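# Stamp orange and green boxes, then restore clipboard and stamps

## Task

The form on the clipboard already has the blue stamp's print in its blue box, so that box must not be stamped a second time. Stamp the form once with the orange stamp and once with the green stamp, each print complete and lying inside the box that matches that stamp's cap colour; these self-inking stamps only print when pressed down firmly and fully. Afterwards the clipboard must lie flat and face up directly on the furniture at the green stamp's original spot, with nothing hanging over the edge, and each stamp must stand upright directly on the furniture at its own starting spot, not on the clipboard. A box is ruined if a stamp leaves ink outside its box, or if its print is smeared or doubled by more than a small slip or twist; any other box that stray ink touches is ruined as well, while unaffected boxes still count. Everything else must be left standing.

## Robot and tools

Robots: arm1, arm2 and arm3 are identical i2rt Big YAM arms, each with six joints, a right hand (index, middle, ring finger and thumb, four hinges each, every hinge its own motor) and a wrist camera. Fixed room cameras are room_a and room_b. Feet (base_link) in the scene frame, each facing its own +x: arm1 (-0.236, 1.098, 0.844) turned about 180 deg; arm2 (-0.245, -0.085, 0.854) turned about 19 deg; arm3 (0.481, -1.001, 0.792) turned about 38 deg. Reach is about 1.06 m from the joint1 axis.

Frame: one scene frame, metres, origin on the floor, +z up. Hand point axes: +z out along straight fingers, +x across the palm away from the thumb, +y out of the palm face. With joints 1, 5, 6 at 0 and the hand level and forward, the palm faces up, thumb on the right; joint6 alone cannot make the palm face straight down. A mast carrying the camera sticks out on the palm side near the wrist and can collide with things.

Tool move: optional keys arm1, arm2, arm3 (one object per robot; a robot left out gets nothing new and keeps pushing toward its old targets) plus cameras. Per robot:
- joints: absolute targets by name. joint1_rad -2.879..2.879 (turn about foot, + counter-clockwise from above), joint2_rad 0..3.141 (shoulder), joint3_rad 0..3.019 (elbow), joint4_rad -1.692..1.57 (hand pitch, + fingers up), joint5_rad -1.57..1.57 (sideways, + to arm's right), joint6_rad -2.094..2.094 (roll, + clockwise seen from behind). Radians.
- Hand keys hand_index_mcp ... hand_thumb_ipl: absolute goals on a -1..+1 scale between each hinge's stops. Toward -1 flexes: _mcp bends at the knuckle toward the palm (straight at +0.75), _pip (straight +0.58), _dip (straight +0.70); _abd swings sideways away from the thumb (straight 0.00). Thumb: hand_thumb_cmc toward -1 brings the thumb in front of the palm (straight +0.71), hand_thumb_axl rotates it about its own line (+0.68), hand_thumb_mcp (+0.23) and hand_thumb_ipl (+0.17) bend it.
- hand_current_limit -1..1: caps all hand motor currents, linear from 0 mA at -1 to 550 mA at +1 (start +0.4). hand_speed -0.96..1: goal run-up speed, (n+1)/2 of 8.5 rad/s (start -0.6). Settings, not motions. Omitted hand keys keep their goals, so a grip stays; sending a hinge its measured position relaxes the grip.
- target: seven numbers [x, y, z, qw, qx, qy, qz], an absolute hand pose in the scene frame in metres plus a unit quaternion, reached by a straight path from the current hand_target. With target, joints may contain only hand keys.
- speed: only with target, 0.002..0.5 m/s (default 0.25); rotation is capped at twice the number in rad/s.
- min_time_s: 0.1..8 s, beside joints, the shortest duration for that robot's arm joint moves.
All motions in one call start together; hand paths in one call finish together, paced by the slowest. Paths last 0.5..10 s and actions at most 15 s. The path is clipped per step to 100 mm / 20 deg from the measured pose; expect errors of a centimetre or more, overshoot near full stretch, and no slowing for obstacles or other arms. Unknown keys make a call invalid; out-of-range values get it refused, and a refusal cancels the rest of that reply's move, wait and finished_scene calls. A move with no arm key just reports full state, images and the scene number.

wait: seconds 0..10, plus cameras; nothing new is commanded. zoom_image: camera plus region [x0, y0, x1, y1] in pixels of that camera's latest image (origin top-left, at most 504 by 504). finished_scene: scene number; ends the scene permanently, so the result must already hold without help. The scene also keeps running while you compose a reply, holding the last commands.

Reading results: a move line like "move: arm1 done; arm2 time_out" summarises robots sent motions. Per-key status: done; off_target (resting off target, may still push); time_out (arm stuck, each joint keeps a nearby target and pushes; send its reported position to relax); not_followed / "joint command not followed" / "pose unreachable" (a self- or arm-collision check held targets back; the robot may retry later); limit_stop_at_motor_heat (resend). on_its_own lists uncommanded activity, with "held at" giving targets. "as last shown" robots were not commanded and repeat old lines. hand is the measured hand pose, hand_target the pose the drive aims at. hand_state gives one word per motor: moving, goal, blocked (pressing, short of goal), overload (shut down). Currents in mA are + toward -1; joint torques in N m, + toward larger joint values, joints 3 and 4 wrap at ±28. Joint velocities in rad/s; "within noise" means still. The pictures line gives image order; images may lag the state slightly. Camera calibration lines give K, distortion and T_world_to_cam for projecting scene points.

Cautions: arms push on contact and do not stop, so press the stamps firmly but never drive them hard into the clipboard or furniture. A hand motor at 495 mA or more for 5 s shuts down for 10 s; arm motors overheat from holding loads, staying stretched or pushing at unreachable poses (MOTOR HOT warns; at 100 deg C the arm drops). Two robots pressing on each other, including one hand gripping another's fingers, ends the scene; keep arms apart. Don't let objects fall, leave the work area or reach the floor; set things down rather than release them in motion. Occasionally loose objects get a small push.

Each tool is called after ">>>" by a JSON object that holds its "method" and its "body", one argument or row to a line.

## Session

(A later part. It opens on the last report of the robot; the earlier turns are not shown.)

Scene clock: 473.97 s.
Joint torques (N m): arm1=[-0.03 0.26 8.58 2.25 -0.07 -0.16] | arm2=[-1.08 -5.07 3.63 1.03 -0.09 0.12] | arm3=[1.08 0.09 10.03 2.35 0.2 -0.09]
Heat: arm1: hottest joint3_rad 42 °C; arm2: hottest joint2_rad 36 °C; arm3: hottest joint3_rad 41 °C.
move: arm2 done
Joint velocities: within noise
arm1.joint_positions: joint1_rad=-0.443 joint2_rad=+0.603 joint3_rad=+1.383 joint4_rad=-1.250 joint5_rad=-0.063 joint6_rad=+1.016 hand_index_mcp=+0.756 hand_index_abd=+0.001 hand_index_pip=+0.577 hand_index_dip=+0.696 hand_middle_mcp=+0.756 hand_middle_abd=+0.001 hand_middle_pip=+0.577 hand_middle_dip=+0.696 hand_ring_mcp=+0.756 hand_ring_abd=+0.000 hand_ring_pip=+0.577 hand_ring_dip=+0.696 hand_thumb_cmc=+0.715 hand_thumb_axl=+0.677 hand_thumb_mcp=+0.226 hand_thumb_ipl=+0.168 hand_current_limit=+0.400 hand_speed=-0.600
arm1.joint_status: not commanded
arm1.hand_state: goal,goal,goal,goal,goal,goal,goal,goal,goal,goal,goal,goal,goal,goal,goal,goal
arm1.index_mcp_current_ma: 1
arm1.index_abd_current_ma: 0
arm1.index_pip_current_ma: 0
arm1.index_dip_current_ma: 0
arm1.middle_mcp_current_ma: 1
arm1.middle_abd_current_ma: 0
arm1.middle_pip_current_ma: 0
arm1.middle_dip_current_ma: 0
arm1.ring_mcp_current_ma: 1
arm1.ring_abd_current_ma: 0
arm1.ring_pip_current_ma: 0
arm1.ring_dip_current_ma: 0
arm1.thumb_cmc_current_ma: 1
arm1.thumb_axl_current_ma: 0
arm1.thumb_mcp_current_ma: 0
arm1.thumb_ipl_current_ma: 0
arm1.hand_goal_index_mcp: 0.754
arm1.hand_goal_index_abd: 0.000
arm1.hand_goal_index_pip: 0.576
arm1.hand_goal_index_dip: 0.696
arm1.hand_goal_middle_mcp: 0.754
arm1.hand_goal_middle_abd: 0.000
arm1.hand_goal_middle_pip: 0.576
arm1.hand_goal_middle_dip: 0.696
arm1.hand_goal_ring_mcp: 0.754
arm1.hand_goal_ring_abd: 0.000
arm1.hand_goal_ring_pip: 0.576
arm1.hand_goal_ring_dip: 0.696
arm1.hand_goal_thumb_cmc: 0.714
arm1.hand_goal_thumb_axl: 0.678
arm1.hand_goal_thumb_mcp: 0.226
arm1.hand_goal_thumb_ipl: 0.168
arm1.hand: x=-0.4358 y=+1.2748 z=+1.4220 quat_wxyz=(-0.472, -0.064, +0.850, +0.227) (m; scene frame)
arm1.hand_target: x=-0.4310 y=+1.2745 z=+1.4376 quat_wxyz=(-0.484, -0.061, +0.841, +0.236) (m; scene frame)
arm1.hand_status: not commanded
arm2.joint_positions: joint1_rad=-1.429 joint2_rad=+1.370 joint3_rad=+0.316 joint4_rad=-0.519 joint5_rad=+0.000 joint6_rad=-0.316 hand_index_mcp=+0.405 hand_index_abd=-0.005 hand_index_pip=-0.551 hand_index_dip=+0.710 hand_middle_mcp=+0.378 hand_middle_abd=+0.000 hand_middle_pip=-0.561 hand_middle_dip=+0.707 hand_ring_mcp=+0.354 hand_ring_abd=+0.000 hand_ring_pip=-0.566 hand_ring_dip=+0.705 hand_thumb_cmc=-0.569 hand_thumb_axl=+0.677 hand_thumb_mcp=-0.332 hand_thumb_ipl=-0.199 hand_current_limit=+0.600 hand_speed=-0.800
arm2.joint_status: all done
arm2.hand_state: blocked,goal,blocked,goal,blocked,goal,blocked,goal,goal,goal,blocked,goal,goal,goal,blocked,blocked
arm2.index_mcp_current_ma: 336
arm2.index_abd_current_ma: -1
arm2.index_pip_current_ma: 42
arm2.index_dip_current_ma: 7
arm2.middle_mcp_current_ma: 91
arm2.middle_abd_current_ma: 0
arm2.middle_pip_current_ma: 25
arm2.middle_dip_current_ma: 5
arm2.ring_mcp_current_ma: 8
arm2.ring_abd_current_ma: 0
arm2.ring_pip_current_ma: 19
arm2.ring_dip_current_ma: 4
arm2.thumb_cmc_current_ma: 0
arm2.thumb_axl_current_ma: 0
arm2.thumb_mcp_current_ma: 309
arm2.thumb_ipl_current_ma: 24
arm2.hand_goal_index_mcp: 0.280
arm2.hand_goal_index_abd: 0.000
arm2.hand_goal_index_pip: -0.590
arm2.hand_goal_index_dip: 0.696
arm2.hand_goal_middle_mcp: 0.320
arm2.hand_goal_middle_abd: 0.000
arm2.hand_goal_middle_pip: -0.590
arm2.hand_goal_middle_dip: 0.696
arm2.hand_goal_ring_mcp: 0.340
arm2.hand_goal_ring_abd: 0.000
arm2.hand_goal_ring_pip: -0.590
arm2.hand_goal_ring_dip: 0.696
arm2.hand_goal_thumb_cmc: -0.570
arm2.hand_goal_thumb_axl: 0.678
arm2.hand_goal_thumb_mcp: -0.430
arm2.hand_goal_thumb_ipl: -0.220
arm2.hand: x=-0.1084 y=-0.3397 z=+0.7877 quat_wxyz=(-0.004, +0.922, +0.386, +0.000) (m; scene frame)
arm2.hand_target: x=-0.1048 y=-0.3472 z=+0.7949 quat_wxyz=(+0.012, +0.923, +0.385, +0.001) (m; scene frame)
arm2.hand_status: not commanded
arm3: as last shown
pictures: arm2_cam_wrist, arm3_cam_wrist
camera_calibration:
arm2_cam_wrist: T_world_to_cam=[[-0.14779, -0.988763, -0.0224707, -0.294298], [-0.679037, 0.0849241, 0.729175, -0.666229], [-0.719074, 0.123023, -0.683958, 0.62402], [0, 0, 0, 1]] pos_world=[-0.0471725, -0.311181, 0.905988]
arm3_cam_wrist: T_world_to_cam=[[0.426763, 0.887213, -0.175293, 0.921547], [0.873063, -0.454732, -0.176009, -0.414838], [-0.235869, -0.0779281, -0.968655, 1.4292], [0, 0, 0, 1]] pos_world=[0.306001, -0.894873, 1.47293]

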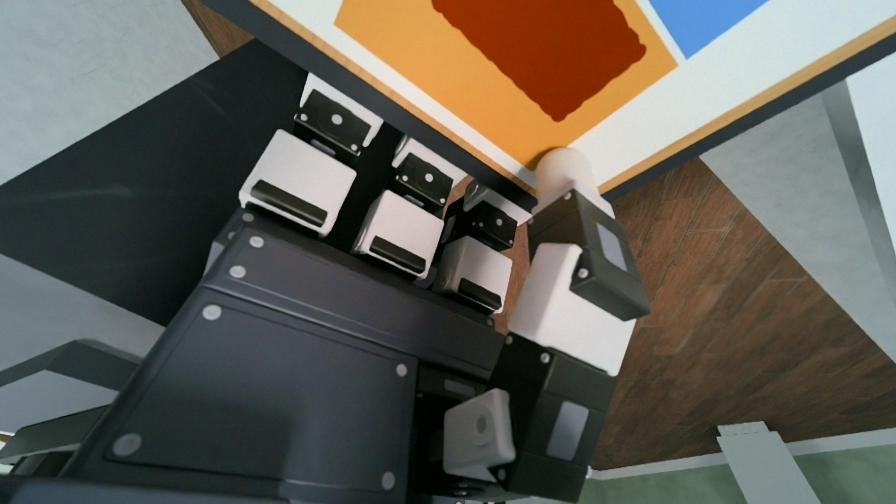

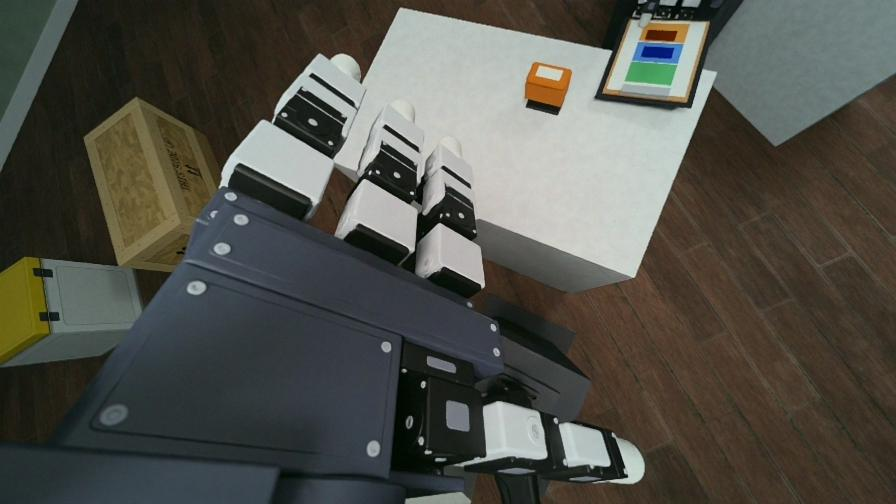

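>>> {"method": "move", "body": {
  "arm2": {"joints":{"joint2_rad":1.31},"min_time_s":1.2},
  "cameras": ["arm2_cam_wrist","arm3_cam_wrist"]
}}

Scene clock: 478.50 s.
Joint torques (N m): arm1=[-0.09 0.26 8.57 2.24 -0.07 -0.15] | arm2=[-1.38 -5.19 3.95 1.17 -0.08 0.12] | arm3=[1.49 -0.67 10.07 2.45 0.17 -0.12]
Heat: arm1: hottest joint3_rad 42 °C; arm2: hottest joint2_rad 36 °C; arm3: hottest joint3_rad 41 °C.
move: arm2 done
Joint velocities: within noise
arm1, arm3: as last shown
arm2.joint_positions: joint1_rad=-1.429 joint2_rad=+1.330 joint3_rad=+0.316 joint4_rad=-0.519 joint5_rad=+0.000 joint6_rad=-0.316 hand_index_mcp=+0.405 hand_index_abd=-0.005 hand_index_pip=-0.531 hand_index_dip=+0.722 hand_middle_mcp=+0.379 hand_middle_abd=+0.000 hand_middle_pip=-0.554 hand_middle_dip=+0.712 hand_ring_mcp=+0.354 hand_ring_abd=+0.000 hand_ring_pip=-0.574 hand_ring_dip=+0.704 hand_thumb_cmc=-0.569 hand_thumb_axl=+0.678 hand_thumb_mcp=-0.333 hand_thumb_ipl=-0.194 hand_current_limit=+0.600 hand_speed=-0.800
arm2.joint_status: all done
arm2.hand_state: blocked,goal,blocked,blocked,blocked,goal,blocked,goal,goal,goal,goal,goal,goal,goal,blocked,blocked
arm2.index_mcp_current_ma: 336
arm2.index_abd_current_ma: -1
arm2.index_pip_current_ma: 84
arm2.index_dip_current_ma: 21
arm2.middle_mcp_current_ma: 95
arm2.middle_abd_current_ma: 0
arm2.middle_pip_current_ma: 36
arm2.middle_dip_current_ma: 9
arm2.ring_mcp_current_ma: 8
arm2.ring_abd_current_ma: 0
arm2.ring_pip_current_ma: 9
arm2.ring_dip_current_ma: 3
arm2.thumb_cmc_current_ma: 0
arm2.thumb_axl_current_ma: 0
arm2.thumb_mcp_current_ma: 306
arm2.thumb_ipl_current_ma: 35
arm2.hand_goal_index_mcp: 0.280
arm2.hand_goal_index_abd: 0.000
arm2.hand_goal_index_pip: -0.590
arm2.hand_goal_index_dip: 0.696
arm2.hand_goal_middle_mcp: 0.320
arm2.hand_goal_middle_abd: 0.000
arm2.hand_goal_middle_pip: -0.590
arm2.hand_goal_middle_dip: 0.696
arm2.hand_goal_ring_mcp: 0.340
arm2.hand_goal_ring_abd: 0.000
arm2.hand_goal_ring_pip: -0.590
arm2.hand_goal_ring_dip: 0.696
arm2.hand_goal_thumb_cmc: -0.570
arm2.hand_goal_thumb_axl: 0.678
arm2.hand_goal_thumb_mcp: -0.430
arm2.hand_goal_thumb_ipl: -0.220
arm2.hand: x=-0.1050 y=-0.3464 z=+0.7983 quat_wxyz=(+0.016, +0.922, +0.386, +0.001) (m; scene frame)
arm2.hand_target: x=-0.1014 y=-0.3538 z=+0.8061 quat_wxyz=(+0.033, +0.922, +0.385, +0.003) (m; scene frame)
arm2.hand_status: not commanded
pictures: arm2_cam_wrist, arm3_cam_wrist
camera_calibration:
arm2_cam_wrist: T_world_to_cam=[[-0.147706, -0.988986, 0.0094268, -0.325728], [-0.692042, 0.110157, 0.713403, -0.651037], [-0.706584, 0.0988498, -0.700691, 0.64095], [0, 0, 0, 1]] pos_world=[-0.0457717, -0.313783, 0.91663]
arm3_cam_wrist: T_world_to_cam=[[0.426763, 0.887213, -0.175293, 0.921547], [0.873063, -0.454732, -0.176009, -0.414838], [-0.235869, -0.0779281, -0.968655, 1.4292], [0, 0, 0, 1]] pos_world=[0.306001, -0.894873, 1.47293]

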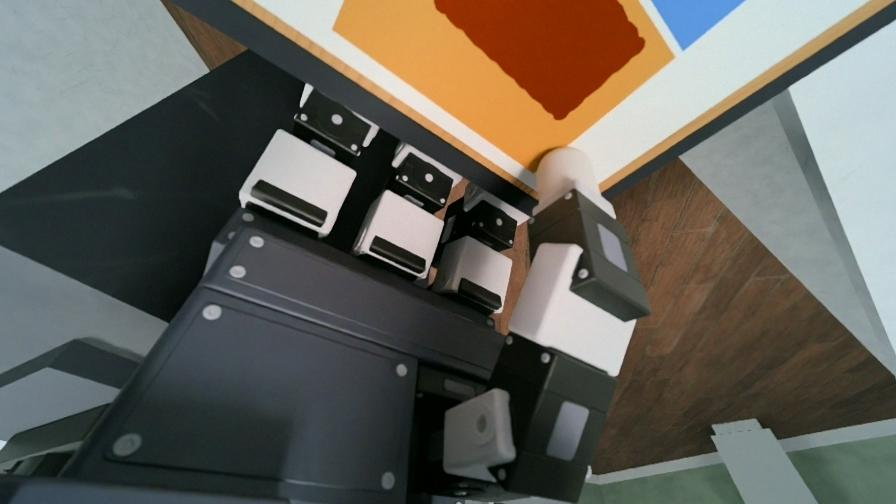

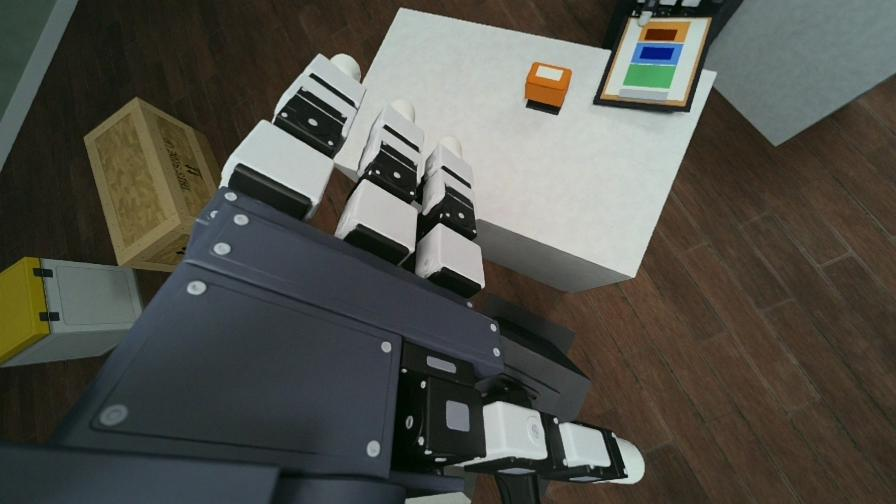

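>>> {"method": "move", "body": {
  "arm2": {"target":[-0.107,-0.343,0.88,0.0,0.9229,0.3851,0.0],"speed":0.06},
  "cameras": ["arm2_cam_wrist","arm3_cam_wrist"]
}}

Scene clock: 483.23 s.
Joint torques (N m): arm1=[-0.03 0.32 8.58 2.24 -0.08 -0.15] | arm2=[-1.2 -3.08 8.9 0.25 -0.11 0.1] | arm3=[0.32 0.21 9.95 2.59 0.2 -0.18]
Heat: arm1: hottest joint3_rad 42 °C; arm2: hottest joint2_rad 36 °C; arm3: hottest joint3_rad 41 °C.
move: arm2 off_target
Joint velocities: within noise
arm1, arm3: as last shown
arm2.joint_positions: joint1_rad=-1.429 joint2_rad=+1.054 joint3_rad=+0.383 joint4_rad=-0.955 joint5_rad=+0.000 joint6_rad=-0.316 hand_index_mcp=+0.405 hand_index_abd=-0.005 hand_index_pip=-0.530 hand_index_dip=+0.722 hand_middle_mcp=+0.379 hand_middle_abd=+0.000 hand_middle_pip=-0.554 hand_middle_dip=+0.712 hand_ring_mcp=+0.354 hand_ring_abd=+0.000 hand_ring_pip=-0.574 hand_ring_dip=+0.704 hand_thumb_cmc=-0.569 hand_thumb_axl=+0.679 hand_thumb_mcp=-0.333 hand_thumb_ipl=-0.194 hand_current_limit=+0.600 hand_speed=-0.800
arm2.joint_status: not commanded
arm2.hand_state: blocked,goal,blocked,blocked,blocked,goal,blocked,goal,goal,goal,goal,goal,goal,goal,blocked,blocked
arm2.index_mcp_current_ma: 336
arm2.index_abd_current_ma: -1
arm2.index_pip_current_ma: 86
arm2.index_dip_current_ma: 21
arm2.middle_mcp_current_ma: 95
arm2.middle_abd_current_ma: 0
arm2.middle_pip_current_ma: 37
arm2.middle_dip_current_ma: 9
arm2.ring_mcp_current_ma: 8
arm2.ring_abd_current_ma: 0
arm2.ring_pip_current_ma: 9
arm2.ring_dip_current_ma: 3
arm2.thumb_cmc_current_ma: 0
arm2.thumb_axl_current_ma: 0
arm2.thumb_mcp_current_ma: 306
arm2.thumb_ipl_current_ma: 35
arm2.hand_goal_index_mcp: 0.280
arm2.hand_goal_index_abd: 0.000
arm2.hand_goal_index_pip: -0.590
arm2.hand_goal_index_dip: 0.696
arm2.hand_goal_middle_mcp: 0.320
arm2.hand_goal_middle_abd: 0.000
arm2.hand_goal_middle_pip: -0.590
arm2.hand_goal_middle_dip: 0.696
arm2.hand_goal_ring_mcp: 0.340
arm2.hand_goal_ring_abd: 0.000
arm2.hand_goal_ring_pip: -0.590
arm2.hand_goal_ring_dip: 0.696
arm2.hand_goal_thumb_cmc: -0.570
arm2.hand_goal_thumb_axl: 0.678
arm2.hand_goal_thumb_mcp: -0.430
arm2.hand_goal_thumb_ipl: -0.220
arm2.hand: x=-0.1182 y=-0.3207 z=+0.8564 quat_wxyz=(-0.030, +0.922, +0.386, -0.003) (m; scene frame)
arm2.hand_target: x=-0.1073 y=-0.3424 z=+0.8798 quat_wxyz=(+0.000, +0.923, +0.385, +0.000) (m; scene frame)
arm2.hand_status: off_target (0.034 m and 3.5 deg from the pose sent, 0.082 m and 1.8 deg at the start)
pictures: arm2_cam_wrist, arm3_cam_wrist
camera_calibration:
arm2_cam_wrist: T_world_to_cam=[[-0.148839, -0.986696, -0.0653982, -0.238147], [-0.661068, 0.050099, 0.748652, -0.750287], [-0.735416, 0.154662, -0.65973, 0.649109], [0, 0, 0, 1]] pos_world=[-0.0540719, -0.297783, 0.974366]
arm3_cam_wrist: T_world_to_cam=[[0.426763, 0.887213, -0.175293, 0.921547], [0.873063, -0.454732, -0.176009, -0.414838], [-0.235869, -0.0779281, -0.968655, 1.4292], [0, 0, 0, 1]] pos_world=[0.306001, -0.894873, 1.47293]

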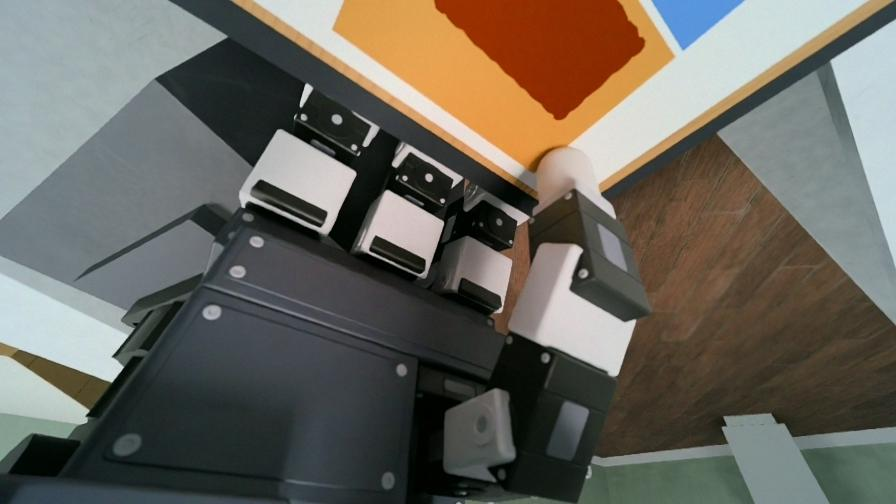

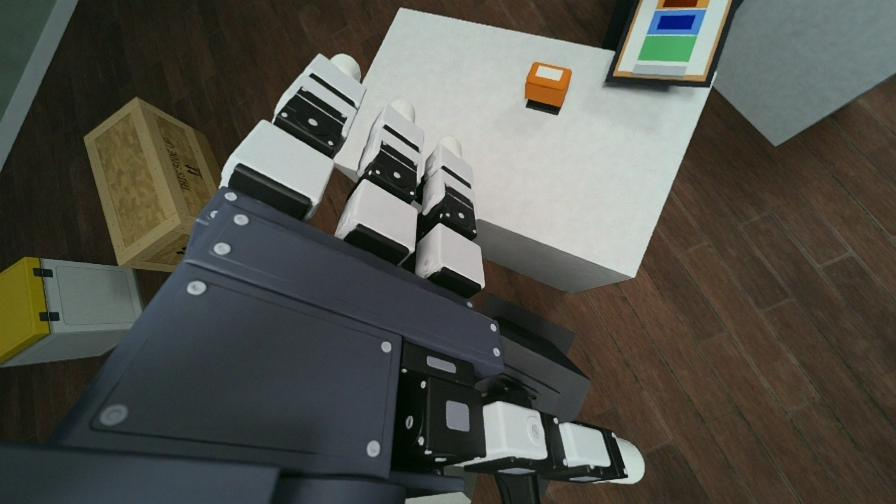

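>>> {"method": "move", "body": {
  "arm2": {"target":[-0.100,-0.357,1.02,0.0,0.9229,0.3851,0.0],"speed":0.1},
  "cameras": ["arm2_cam_wrist","arm3_cam_wrist","room_a","room_b"]
}}

Scene clock: 490.40 s.
Joint torques (N m): arm1=[0.03 0.32 8.58 2.25 -0.08 -0.16] | arm2=[-1.38 -2.9 10.96 0.17 -0.08 0.1] | arm3=[1.08 0.67 10.06 2.52 0.22 -0.13]
Heat: arm1: hottest joint3_rad 42 °C; arm2: hottest joint2_rad 36 °C; arm3: hottest joint3_rad 41 °C.
move: arm2 off_target
Joint velocities: within noise
arm1, arm3: as last shown
arm2.joint_positions: joint1_rad=-1.429 joint2_rad=+0.911 joint3_rad=+0.694 joint4_rad=-1.416 joint5_rad=+0.000 joint6_rad=-0.316 hand_index_mcp=+0.405 hand_index_abd=-0.005 hand_index_pip=-0.529 hand_index_dip=+0.723 hand_middle_mcp=+0.380 hand_middle_abd=+0.000 hand_middle_pip=-0.553 hand_middle_dip=+0.712 hand_ring_mcp=+0.354 hand_ring_abd=+0.000 hand_ring_pip=-0.574 hand_ring_dip=+0.704 hand_thumb_cmc=-0.568 hand_thumb_axl=+0.679 hand_thumb_mcp=-0.333 hand_thumb_ipl=-0.193 hand_current_limit=+0.600 hand_speed=-0.800
arm2.joint_status: not commanded
arm2.hand_state: blocked,goal,blocked,blocked,blocked,goal,blocked,goal,goal,goal,goal,goal,goal,goal,blocked,blocked
arm2.index_mcp_current_ma: 336
arm2.index_abd_current_ma: -1
arm2.index_pip_current_ma: 89
arm2.index_dip_current_ma: 22
arm2.middle_mcp_current_ma: 95
arm2.middle_abd_current_ma: 0
arm2.middle_pip_current_ma: 38
arm2.middle_dip_current_ma: 9
arm2.ring_mcp_current_ma: 8
arm2.ring_abd_current_ma: 0
arm2.ring_pip_current_ma: 9
arm2.ring_dip_current_ma: 3
arm2.thumb_cmc_current_ma: 0
arm2.thumb_axl_current_ma: 0
arm2.thumb_mcp_current_ma: 306
arm2.thumb_ipl_current_ma: 36
arm2.hand_goal_index_mcp: 0.280
arm2.hand_goal_index_abd: 0.000
arm2.hand_goal_index_pip: -0.590
arm2.hand_goal_index_dip: 0.696
arm2.hand_goal_middle_mcp: 0.320
arm2.hand_goal_middle_abd: 0.000
arm2.hand_goal_middle_pip: -0.590
arm2.hand_goal_middle_dip: 0.696
arm2.hand_goal_ring_mcp: 0.340
arm2.hand_goal_ring_abd: 0.000
arm2.hand_goal_ring_pip: -0.590
arm2.hand_goal_ring_dip: 0.696
arm2.hand_goal_thumb_cmc: -0.570
arm2.hand_goal_thumb_axl: 0.678
arm2.hand_goal_thumb_mcp: -0.430
arm2.hand_goal_thumb_ipl: -0.220
arm2.hand: x=-0.1079 y=-0.3407 z=+0.9888 quat_wxyz=(-0.034, +0.922, +0.386, -0.003) (m; scene frame)
arm2.hand_target: x=-0.1005 y=-0.3559 z=+1.0197 quat_wxyz=(+0.000, +0.923, +0.385, +0.000) (m; scene frame)
arm2.hand_status: off_target (0.036 m and 3.9 deg from the pose sent, 0.169 m and 3.5 deg at the start)
pictures: arm2_cam_wrist, arm3_cam_wrist, room_a, room_b
camera_calibration:
arm2_cam_wrist: T_world_to_cam=[[-0.149125, -0.986252, -0.0712007, -0.241769], [-0.658543, 0.0453444, 0.751176, -0.845504], [-0.73762, 0.158908, -0.656251, 0.744941], [0, 0, 0, 1]] pos_world=[-0.0433716, -0.318483, 1.10678]
arm3_cam_wrist: T_world_to_cam=[[0.426763, 0.887213, -0.175293, 0.921547], [0.873063, -0.454732, -0.176009, -0.414838], [-0.235869, -0.0779281, -0.968655, 1.4292], [0, 0, 0, 1]] pos_world=[0.306001, -0.894873, 1.47293]

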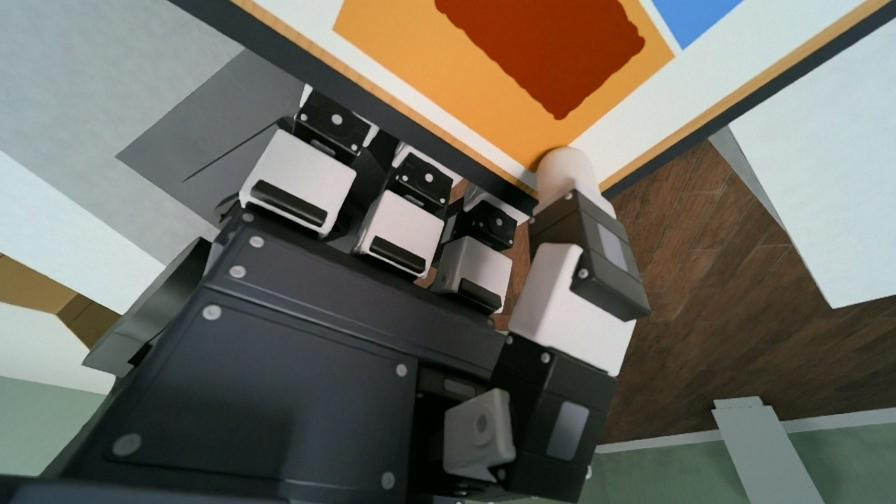

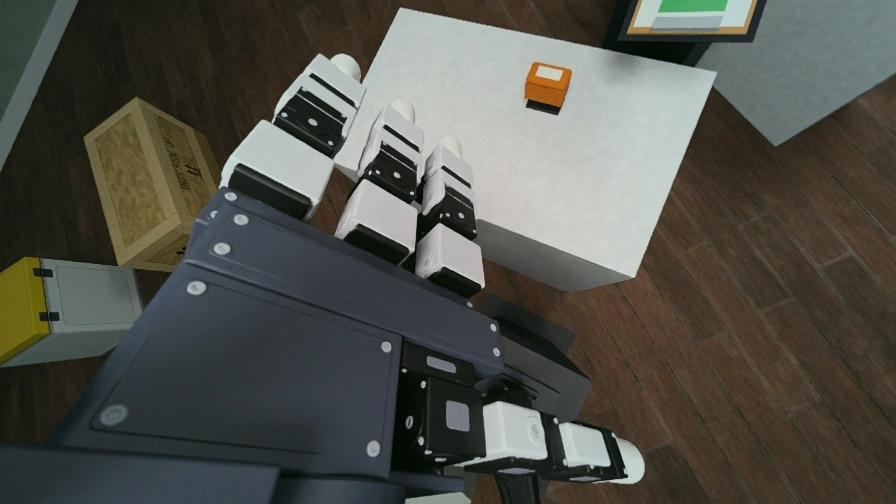

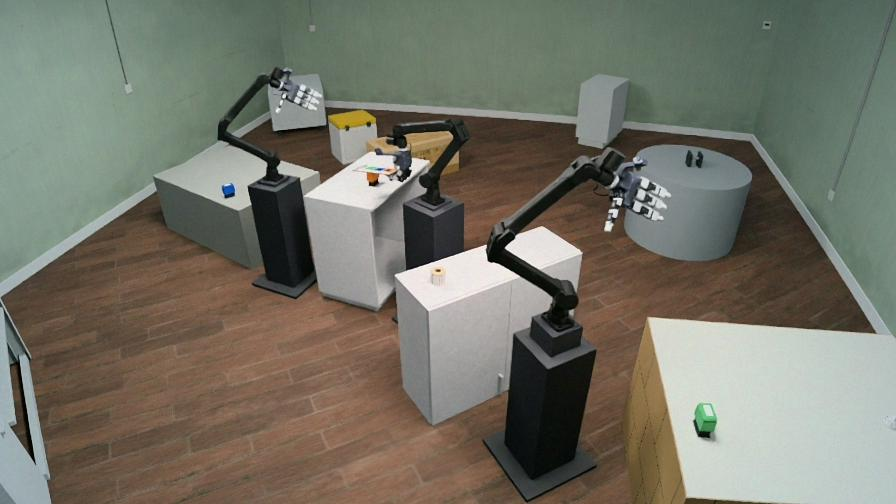

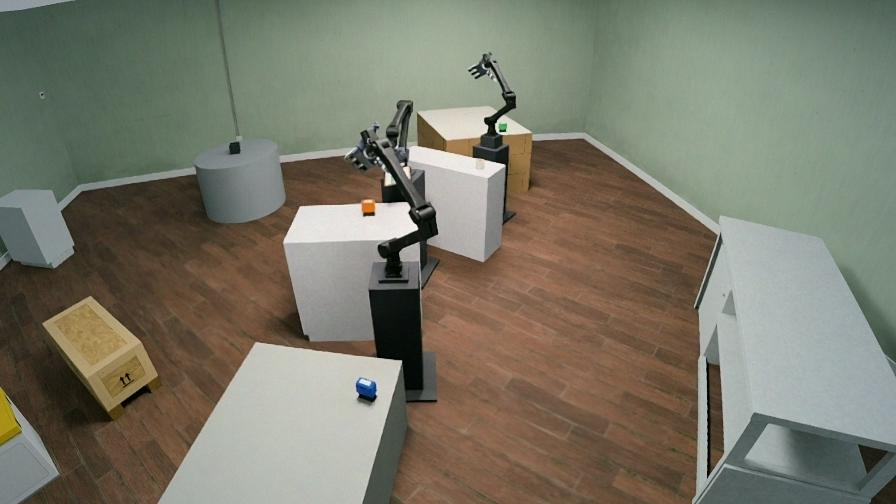

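>>> {"method": "zoom_image", "body": {
  "camera": "arm3_cam_wrist",
  "region": [580, 0, 780, 80]
}}

>>> {"method": "zoom_image", "body": {
  "camera": "room_a",
  "region": [330, 110, 490, 220]
}}

Scaled by 2.520 from the camera's 896x504 image, which has a finer 1280x720 frame.

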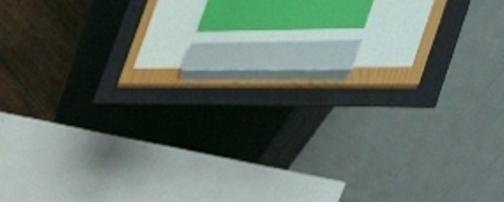

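Scaled by 3.150 from the camera's 896x504 image, which has a finer 1280x720 frame.

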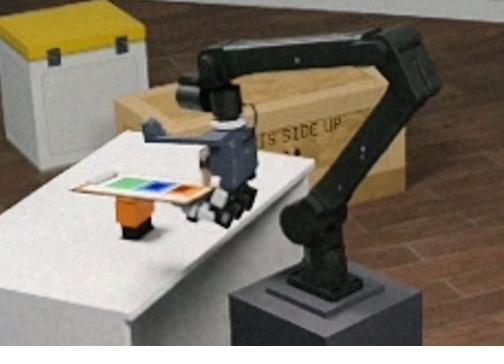

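>>> {"method": "move", "body": {
  "arm2": {"joints":{"joint1_rad":1.2,"joint6_rad":-0.02},"min_time_s":7},
  "cameras": ["arm2_cam_wrist","arm1_cam_wrist","room_a"]
}}

Scene clock: 510.57 s.
Joint torques (N m): arm1=[0.03 0.26 8.59 2.25 -0.08 -0.16] | arm2=[-0.38 -2.78 11.07 0.23 -0.08 0.19] | arm3=[1.03 0.79 10.15 2.52 0.22 -0.14]
Heat: arm1: hottest joint3_rad 42 °C; arm2: hottest joint3_rad 38 °C; arm3: hottest joint3_rad 41 °C.
move: arm2 done
Joint velocities: within noise
arm1, arm3: as last shown
arm2.joint_positions: joint1_rad=+1.190 joint2_rad=+0.911 joint3_rad=+0.694 joint4_rad=-1.416 joint5_rad=+0.001 joint6_rad=-0.029 hand_index_mcp=+0.405 hand_index_abd=-0.005 hand_index_pip=-0.529 hand_index_dip=+0.723 hand_middle_mcp=+0.380 hand_middle_abd=+0.001 hand_middle_pip=-0.553 hand_middle_dip=+0.712 hand_ring_mcp=+0.354 hand_ring_abd=+0.000 hand_ring_pip=-0.574 hand_ring_dip=+0.703 hand_thumb_cmc=-0.568 hand_thumb_axl=+0.679 hand_thumb_mcp=-0.333 hand_thumb_ipl=-0.193 hand_current_limit=+0.600 hand_speed=-0.800
arm2.joint_status: all done
arm2.hand_state: blocked,goal,blocked,blocked,blocked,goal,blocked,goal,goal,goal,goal,goal,goal,goal,blocked,blocked
arm2.index_mcp_current_ma: 336
arm2.index_abd_current_ma: -1
arm2.index_pip_current_ma: 89
arm2.index_dip_current_ma: 22
arm2.middle_mcp_current_ma: 95
arm2.middle_abd_current_ma: 0
arm2.middle_pip_current_ma: 38
arm2.middle_dip_current_ma: 10
arm2.ring_mcp_current_ma: 8
arm2.ring_abd_current_ma: 0
arm2.ring_pip_current_ma: 9
arm2.ring_dip_current_ma: 2
arm2.thumb_cmc_current_ma: 0
arm2.thumb_axl_current_ma: 0
arm2.thumb_mcp_current_ma: 306
arm2.thumb_ipl_current_ma: 36
arm2.hand_goal_index_mcp: 0.280
arm2.hand_goal_index_abd: 0.000
arm2.hand_goal_index_pip: -0.590
arm2.hand_goal_index_dip: 0.696
arm2.hand_goal_middle_mcp: 0.320
arm2.hand_goal_middle_abd: 0.000
arm2.hand_goal_middle_pip: -0.590
arm2.hand_goal_middle_dip: 0.696
arm2.hand_goal_ring_mcp: 0.340
arm2.hand_goal_ring_abd: 0.000
arm2.hand_goal_ring_pip: -0.590
arm2.hand_goal_ring_dip: 0.696
arm2.hand_goal_thumb_cmc: -0.570
arm2.hand_goal_thumb_axl: 0.678
arm2.hand_goal_thumb_mcp: -0.430
arm2.hand_goal_thumb_ipl: -0.220
arm2.hand: x=-0.2103 y=+0.1991 z=+0.9923 quat_wxyz=(-0.002, +0.008, +1.000, -0.028) (m; scene frame)
arm2.hand_target: x=-0.2119 y=+0.2158 z=+1.0233 quat_wxyz=(-0.001, +0.008, +1.000, +0.006) (m; scene frame)
arm2.hand_status: not commanded
pictures: arm1_cam_wrist, arm2_cam_wrist, room_a
camera_calibration:
arm1_cam_wrist: T_world_to_cam=[[0.496342, 0.800306, -0.336387, -0.292782], [0.756456, -0.58882, -0.284718, 1.44527], [-0.425933, -0.113144, -0.897652, 1.36017], [0, 0, 0, 1]] pos_world=[-0.36862, 1.23921, 1.53397]
arm2_cam_wrist: T_world_to_cam=[[0.817901, 0.573021, -0.0518271, 0.149169], [0.40805, -0.514199, 0.754383, -0.607476], [0.405628, -0.638159, -0.654385, 0.983136], [0, 0, 0, 1]] pos_world=[-0.272912, 0.229556, 1.10935]

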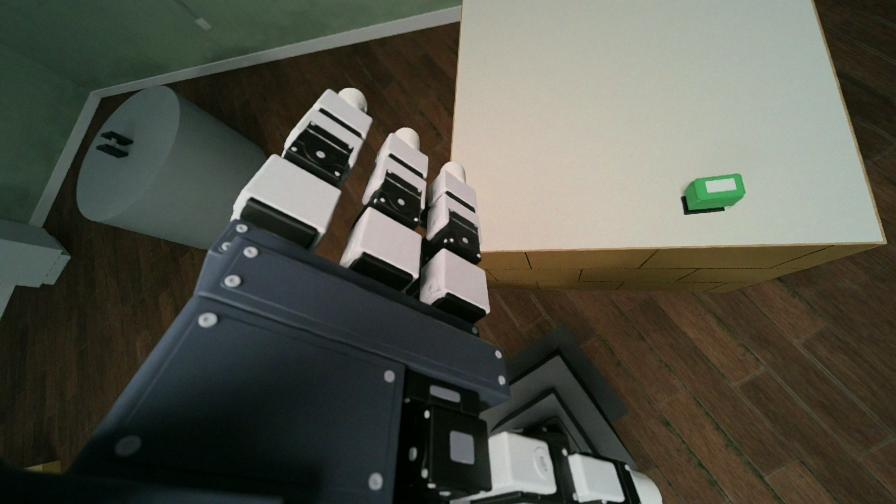

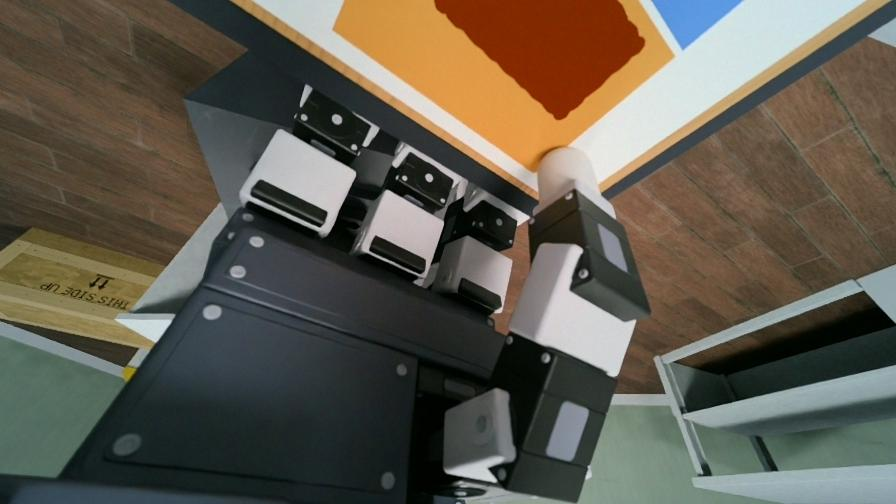

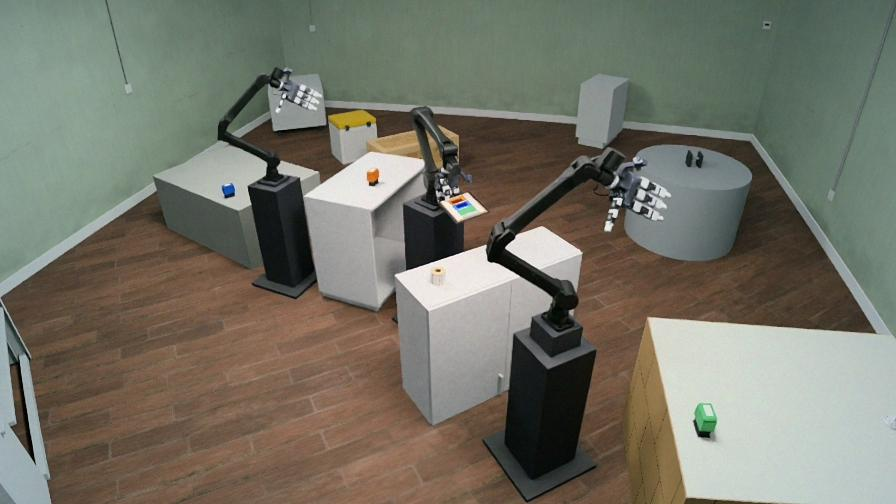

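>>> {"method": "move", "body": {
  "arm2": {"target":[-0.240,0.440,1.07,0.0,0.0,1.0,0.0],"speed":0.12},
  "cameras": ["arm2_cam_wrist","room_a"]
}}

Scene clock: 515.23 s.
Joint torques (N m): arm1=[-0.03 0.26 8.58 2.26 -0.07 -0.16] | arm2=[-0.26 -11.05 11.17 0.2 0.04 0.2] | arm3=[1.03 0.38 9.94 2.43 0.2 -0.13]
Heat: arm1: hottest joint3_rad 42 °C; arm2: hottest joint3_rad 39 °C; arm3: hottest joint3_rad 41 °C.
move: arm2 off_target
Joint velocities: within noise
arm1, arm3: as last shown
arm2.joint_positions: joint1_rad=+1.268 joint2_rad=+1.502 joint3_rad=+1.303 joint4_rad=-1.433 joint5_rad=+0.001 joint6_rad=+0.034 hand_index_mcp=+0.405 hand_index_abd=-0.005 hand_index_pip=-0.528 hand_index_dip=+0.723 hand_middle_mcp=+0.380 hand_middle_abd=+0.001 hand_middle_pip=-0.553 hand_middle_dip=+0.712 hand_ring_mcp=+0.354 hand_ring_abd=+0.000 hand_ring_pip=-0.574 hand_ring_dip=+0.703 hand_thumb_cmc=-0.568 hand_thumb_axl=+0.679 hand_thumb_mcp=-0.333 hand_thumb_ipl=-0.193 hand_current_limit=+0.600 hand_speed=-0.800
arm2.joint_status: not commanded
arm2.hand_state: blocked,goal,blocked,blocked,blocked,goal,blocked,goal,goal,goal,goal,goal,goal,goal,blocked,blocked
arm2.index_mcp_current_ma: 336
arm2.index_abd_current_ma: -1
arm2.index_pip_current_ma: 91
arm2.index_dip_current_ma: 23
arm2.middle_mcp_current_ma: 95
arm2.middle_abd_current_ma: 0
arm2.middle_pip_current_ma: 38
arm2.middle_dip_current_ma: 10
arm2.ring_mcp_current_ma: 8
arm2.ring_abd_current_ma: 0
arm2.ring_pip_current_ma: 9
arm2.ring_dip_current_ma: 2
arm2.thumb_cmc_current_ma: 0
arm2.thumb_axl_current_ma: 0
arm2.thumb_mcp_current_ma: 306
arm2.thumb_ipl_current_ma: 37
arm2.hand_goal_index_mcp: 0.280
arm2.hand_goal_index_abd: 0.000
arm2.hand_goal_index_pip: -0.590
arm2.hand_goal_index_dip: 0.696
arm2.hand_goal_middle_mcp: 0.320
arm2.hand_goal_middle_abd: 0.000
arm2.hand_goal_middle_pip: -0.590
arm2.hand_goal_middle_dip: 0.696
arm2.hand_goal_ring_mcp: 0.340
arm2.hand_goal_ring_abd: 0.000
arm2.hand_goal_ring_pip: -0.590
arm2.hand_goal_ring_dip: 0.696
arm2.hand_goal_thumb_cmc: -0.570
arm2.hand_goal_thumb_axl: 0.678
arm2.hand_goal_thumb_mcp: -0.430
arm2.hand_goal_thumb_ipl: -0.220
arm2.hand: x=-0.2344 y=+0.4211 z=+1.0422 quat_wxyz=(+0.000, +0.001, +1.000, -0.028) (m; scene frame)
arm2.hand_target: x=-0.2401 y=+0.4384 z=+1.0701 quat_wxyz=(+0.000, +0.000, +1.000, +0.000) (m; scene frame)
arm2.hand_status: off_target (0.034 m and 3.2 deg from the pose sent, 0.255 m and 3.4 deg at the start)
pictures: arm2_cam_wrist, room_a
camera_calibration:
arm2_cam_wrist: T_world_to_cam=[[0.80941, 0.585266, -0.0481708, 0.0333436], [0.412991, -0.508998, 0.755222, -0.522943], [0.417487, -0.631178, -0.653697, 1.16644], [0, 0, 0, 1]] pos_world=[-0.297993, 0.450543, 1.15905]

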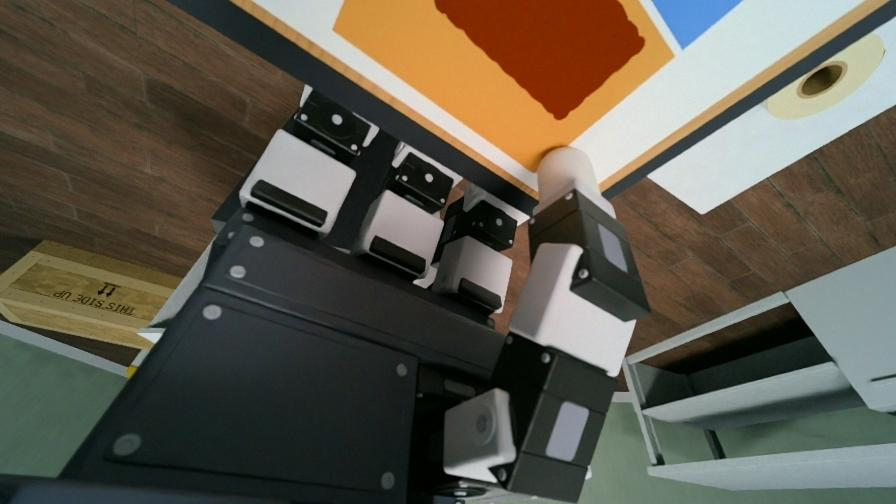

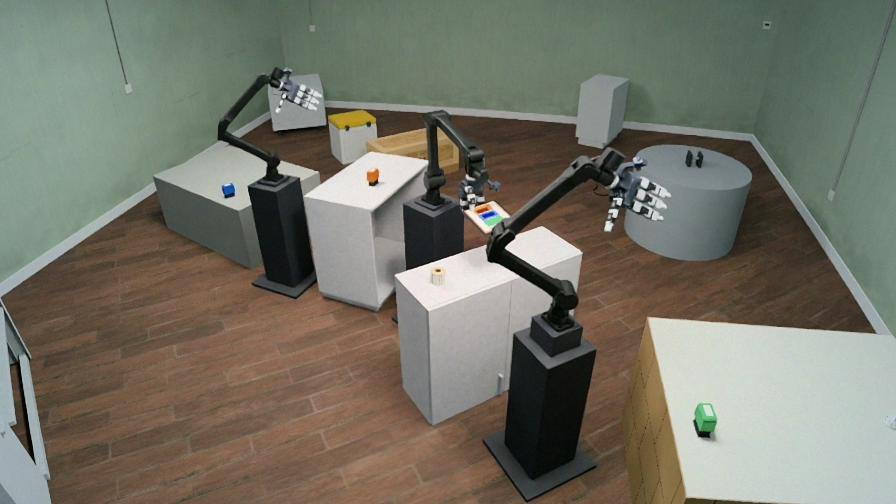

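>>> {"method": "move", "body": {
  "arm1": {"joints":{"joint1_rad":1.286,"joint2_rad":1.086,"joint3_rad":1.10,"joint4_rad":-1.585,"joint5_rad":0.0,"joint6_rad":-0.285,"hand_index_mcp":0.62,"hand_middle_mcp":0.62,"hand_ring_mcp":0.62,"hand_index_pip":-0.55,"hand_middle_pip":-0.55,"hand_ring_pip":-0.55,"hand_thumb_cmc":-0.571,"hand_thumb_mcp":0.1,"hand_thumb_ipl":-0.63,"hand_current_limit":0.6},"min_time_s":5},
  "cameras": ["arm2_cam_wrist","arm1_cam_wrist","room_a"]
}}

Scene clock: 526.83 s.
Joint torques (N m): arm1=[0.97 -5.83 6.86 -0.03 -0.02 -0.14] | arm2=[-0.32 -11.16 11.21 0.25 0.04 0.19] | arm3=[0.91 0.21 10.04 2.29 0.22 -0.2]
Heat: arm1: hottest joint3_rad 42 °C; arm2: hottest joint3_rad 38 °C; arm3: hottest joint3_rad 41 °C.
move: arm1 done
Joint velocities: within noise
arm1.joint_positions: joint1_rad=+1.280 joint2_rad=+1.080 joint3_rad=+1.105 joint4_rad=-1.577 joint5_rad=-0.002 joint6_rad=-0.276 hand_index_mcp=+0.629 hand_index_abd=+0.001 hand_index_pip=-0.543 hand_index_dip=+0.696 hand_middle_mcp=+0.629 hand_middle_abd=+0.001 hand_middle_pip=-0.544 hand_middle_dip=+0.696 hand_ring_mcp=+0.628 hand_ring_abd=+0.001 hand_ring_pip=-0.544 hand_ring_dip=+0.696 hand_thumb_cmc=-0.568 hand_thumb_axl=+0.677 hand_thumb_mcp=+0.099 hand_thumb_ipl=-0.629 hand_current_limit=+0.600 hand_speed=-0.600
arm1.joint_status: all done
arm1.hand_state: goal,goal,goal,goal,goal,goal,goal,goal,goal,goal,goal,goal,goal,goal,goal,goal
arm1.index_mcp_current_ma: 8
arm1.index_abd_current_ma: 0
arm1.index_pip_current_ma: 5
arm1.index_dip_current_ma: 0
arm1.middle_mcp_current_ma: 9
arm1.middle_abd_current_ma: 0
arm1.middle_pip_current_ma: 5
arm1.middle_dip_current_ma: 0
arm1.ring_mcp_current_ma: 8
arm1.ring_abd_current_ma: 0
arm1.ring_pip_current_ma: 4
arm1.ring_dip_current_ma: 0
arm1.thumb_cmc_current_ma: 1
arm1.thumb_axl_current_ma: 0
arm1.thumb_mcp_current_ma: -1
arm1.thumb_ipl_current_ma: 1
arm1.hand_goal_index_mcp: 0.620
arm1.hand_goal_index_abd: 0.000
arm1.hand_goal_index_pip: -0.550
arm1.hand_goal_index_dip: 0.696
arm1.hand_goal_middle_mcp: 0.620
arm1.hand_goal_middle_abd: 0.000
arm1.hand_goal_middle_pip: -0.550
arm1.hand_goal_middle_dip: 0.696
arm1.hand_goal_ring_mcp: 0.620
arm1.hand_goal_ring_abd: 0.000
arm1.hand_goal_ring_pip: -0.550
arm1.hand_goal_ring_dip: 0.696
arm1.hand_goal_thumb_cmc: -0.570
arm1.hand_goal_thumb_axl: 0.678
arm1.hand_goal_thumb_mcp: 0.100
arm1.hand_goal_thumb_ipl: -0.630
arm1.hand: x=-0.3433 y=+0.7361 z=+1.1044 quat_wxyz=(-0.010, -1.000, +0.008, +0.002) (m; scene frame)
arm1.hand_target: x=-0.3399 y=+0.7376 z=+1.0988 quat_wxyz=(+0.000, -1.000, +0.000, +0.000) (m; scene frame)
arm1.hand_status: not commanded
arm2, arm3: as last shown
arm2.hand_target: x=-0.2401 y=+0.4384 z=+1.0700 quat_wxyz=(+0.000, +0.000, +1.000, +0.000) (m; scene frame)
pictures: arm1_cam_wrist, arm2_cam_wrist, room_a
camera_calibration:
arm1_cam_wrist: T_world_to_cam=[[-0.798822, -0.601377, 0.0151407, 0.184537], [-0.431502, 0.590347, 0.682127, -1.37592], [-0.419153, 0.538364, -0.731077, 0.392299], [0, 0, 0, 1]] pos_world=[-0.281867, 0.712048, 1.22256]
arm2_cam_wrist: T_world_to_cam=[[0.80941, 0.585266, -0.0481708, 0.0333436], [0.412991, -0.508998, 0.755222, -0.522943], [0.417487, -0.631178, -0.653697, 1.16644], [0, 0, 0, 1]] pos_world=[-0.297993, 0.450543, 1.15905]

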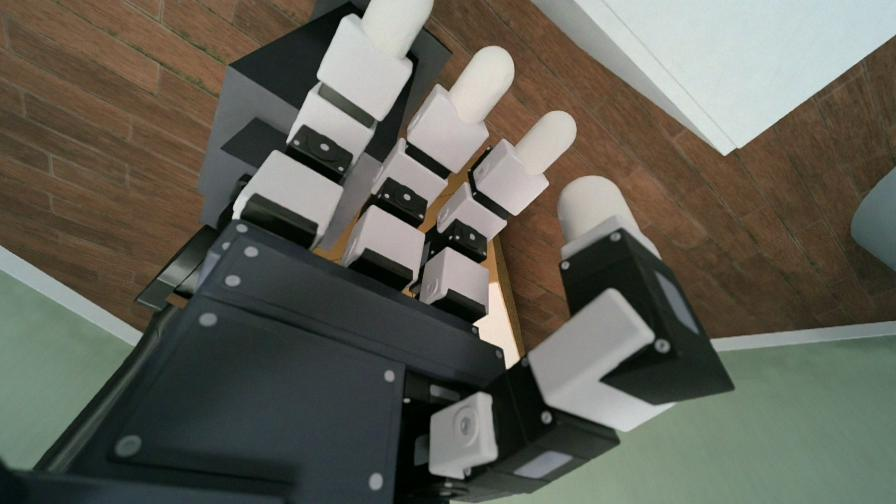

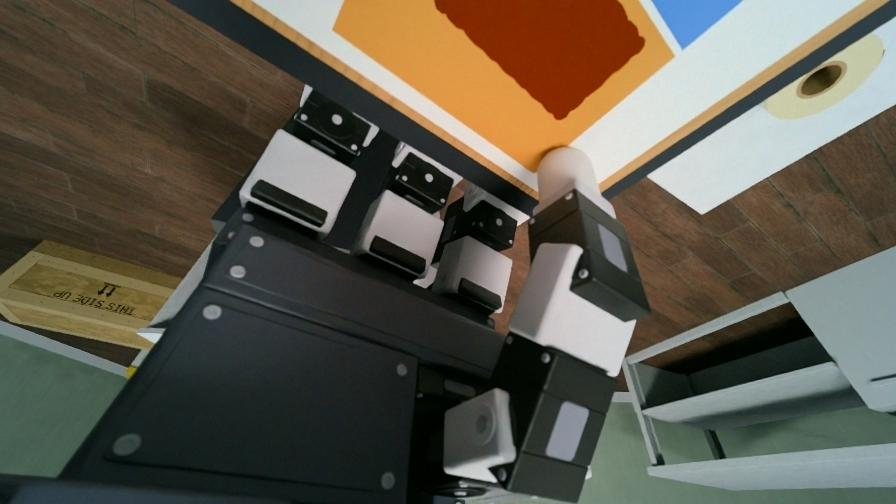

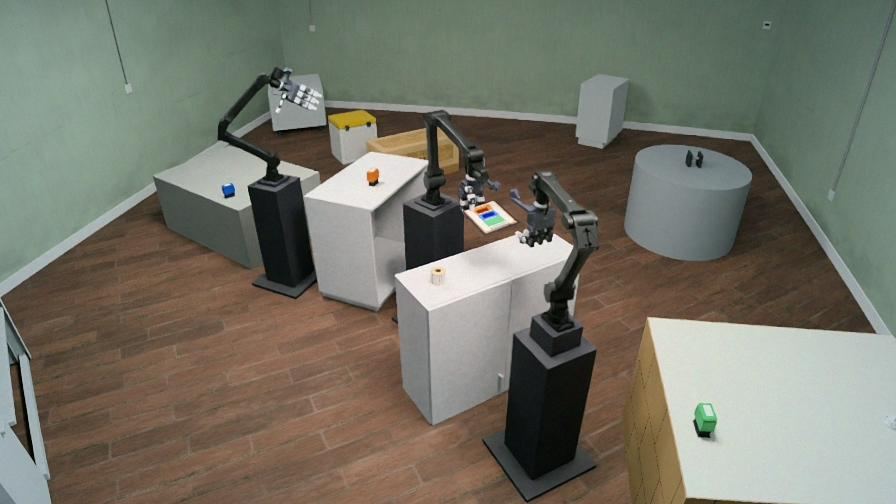

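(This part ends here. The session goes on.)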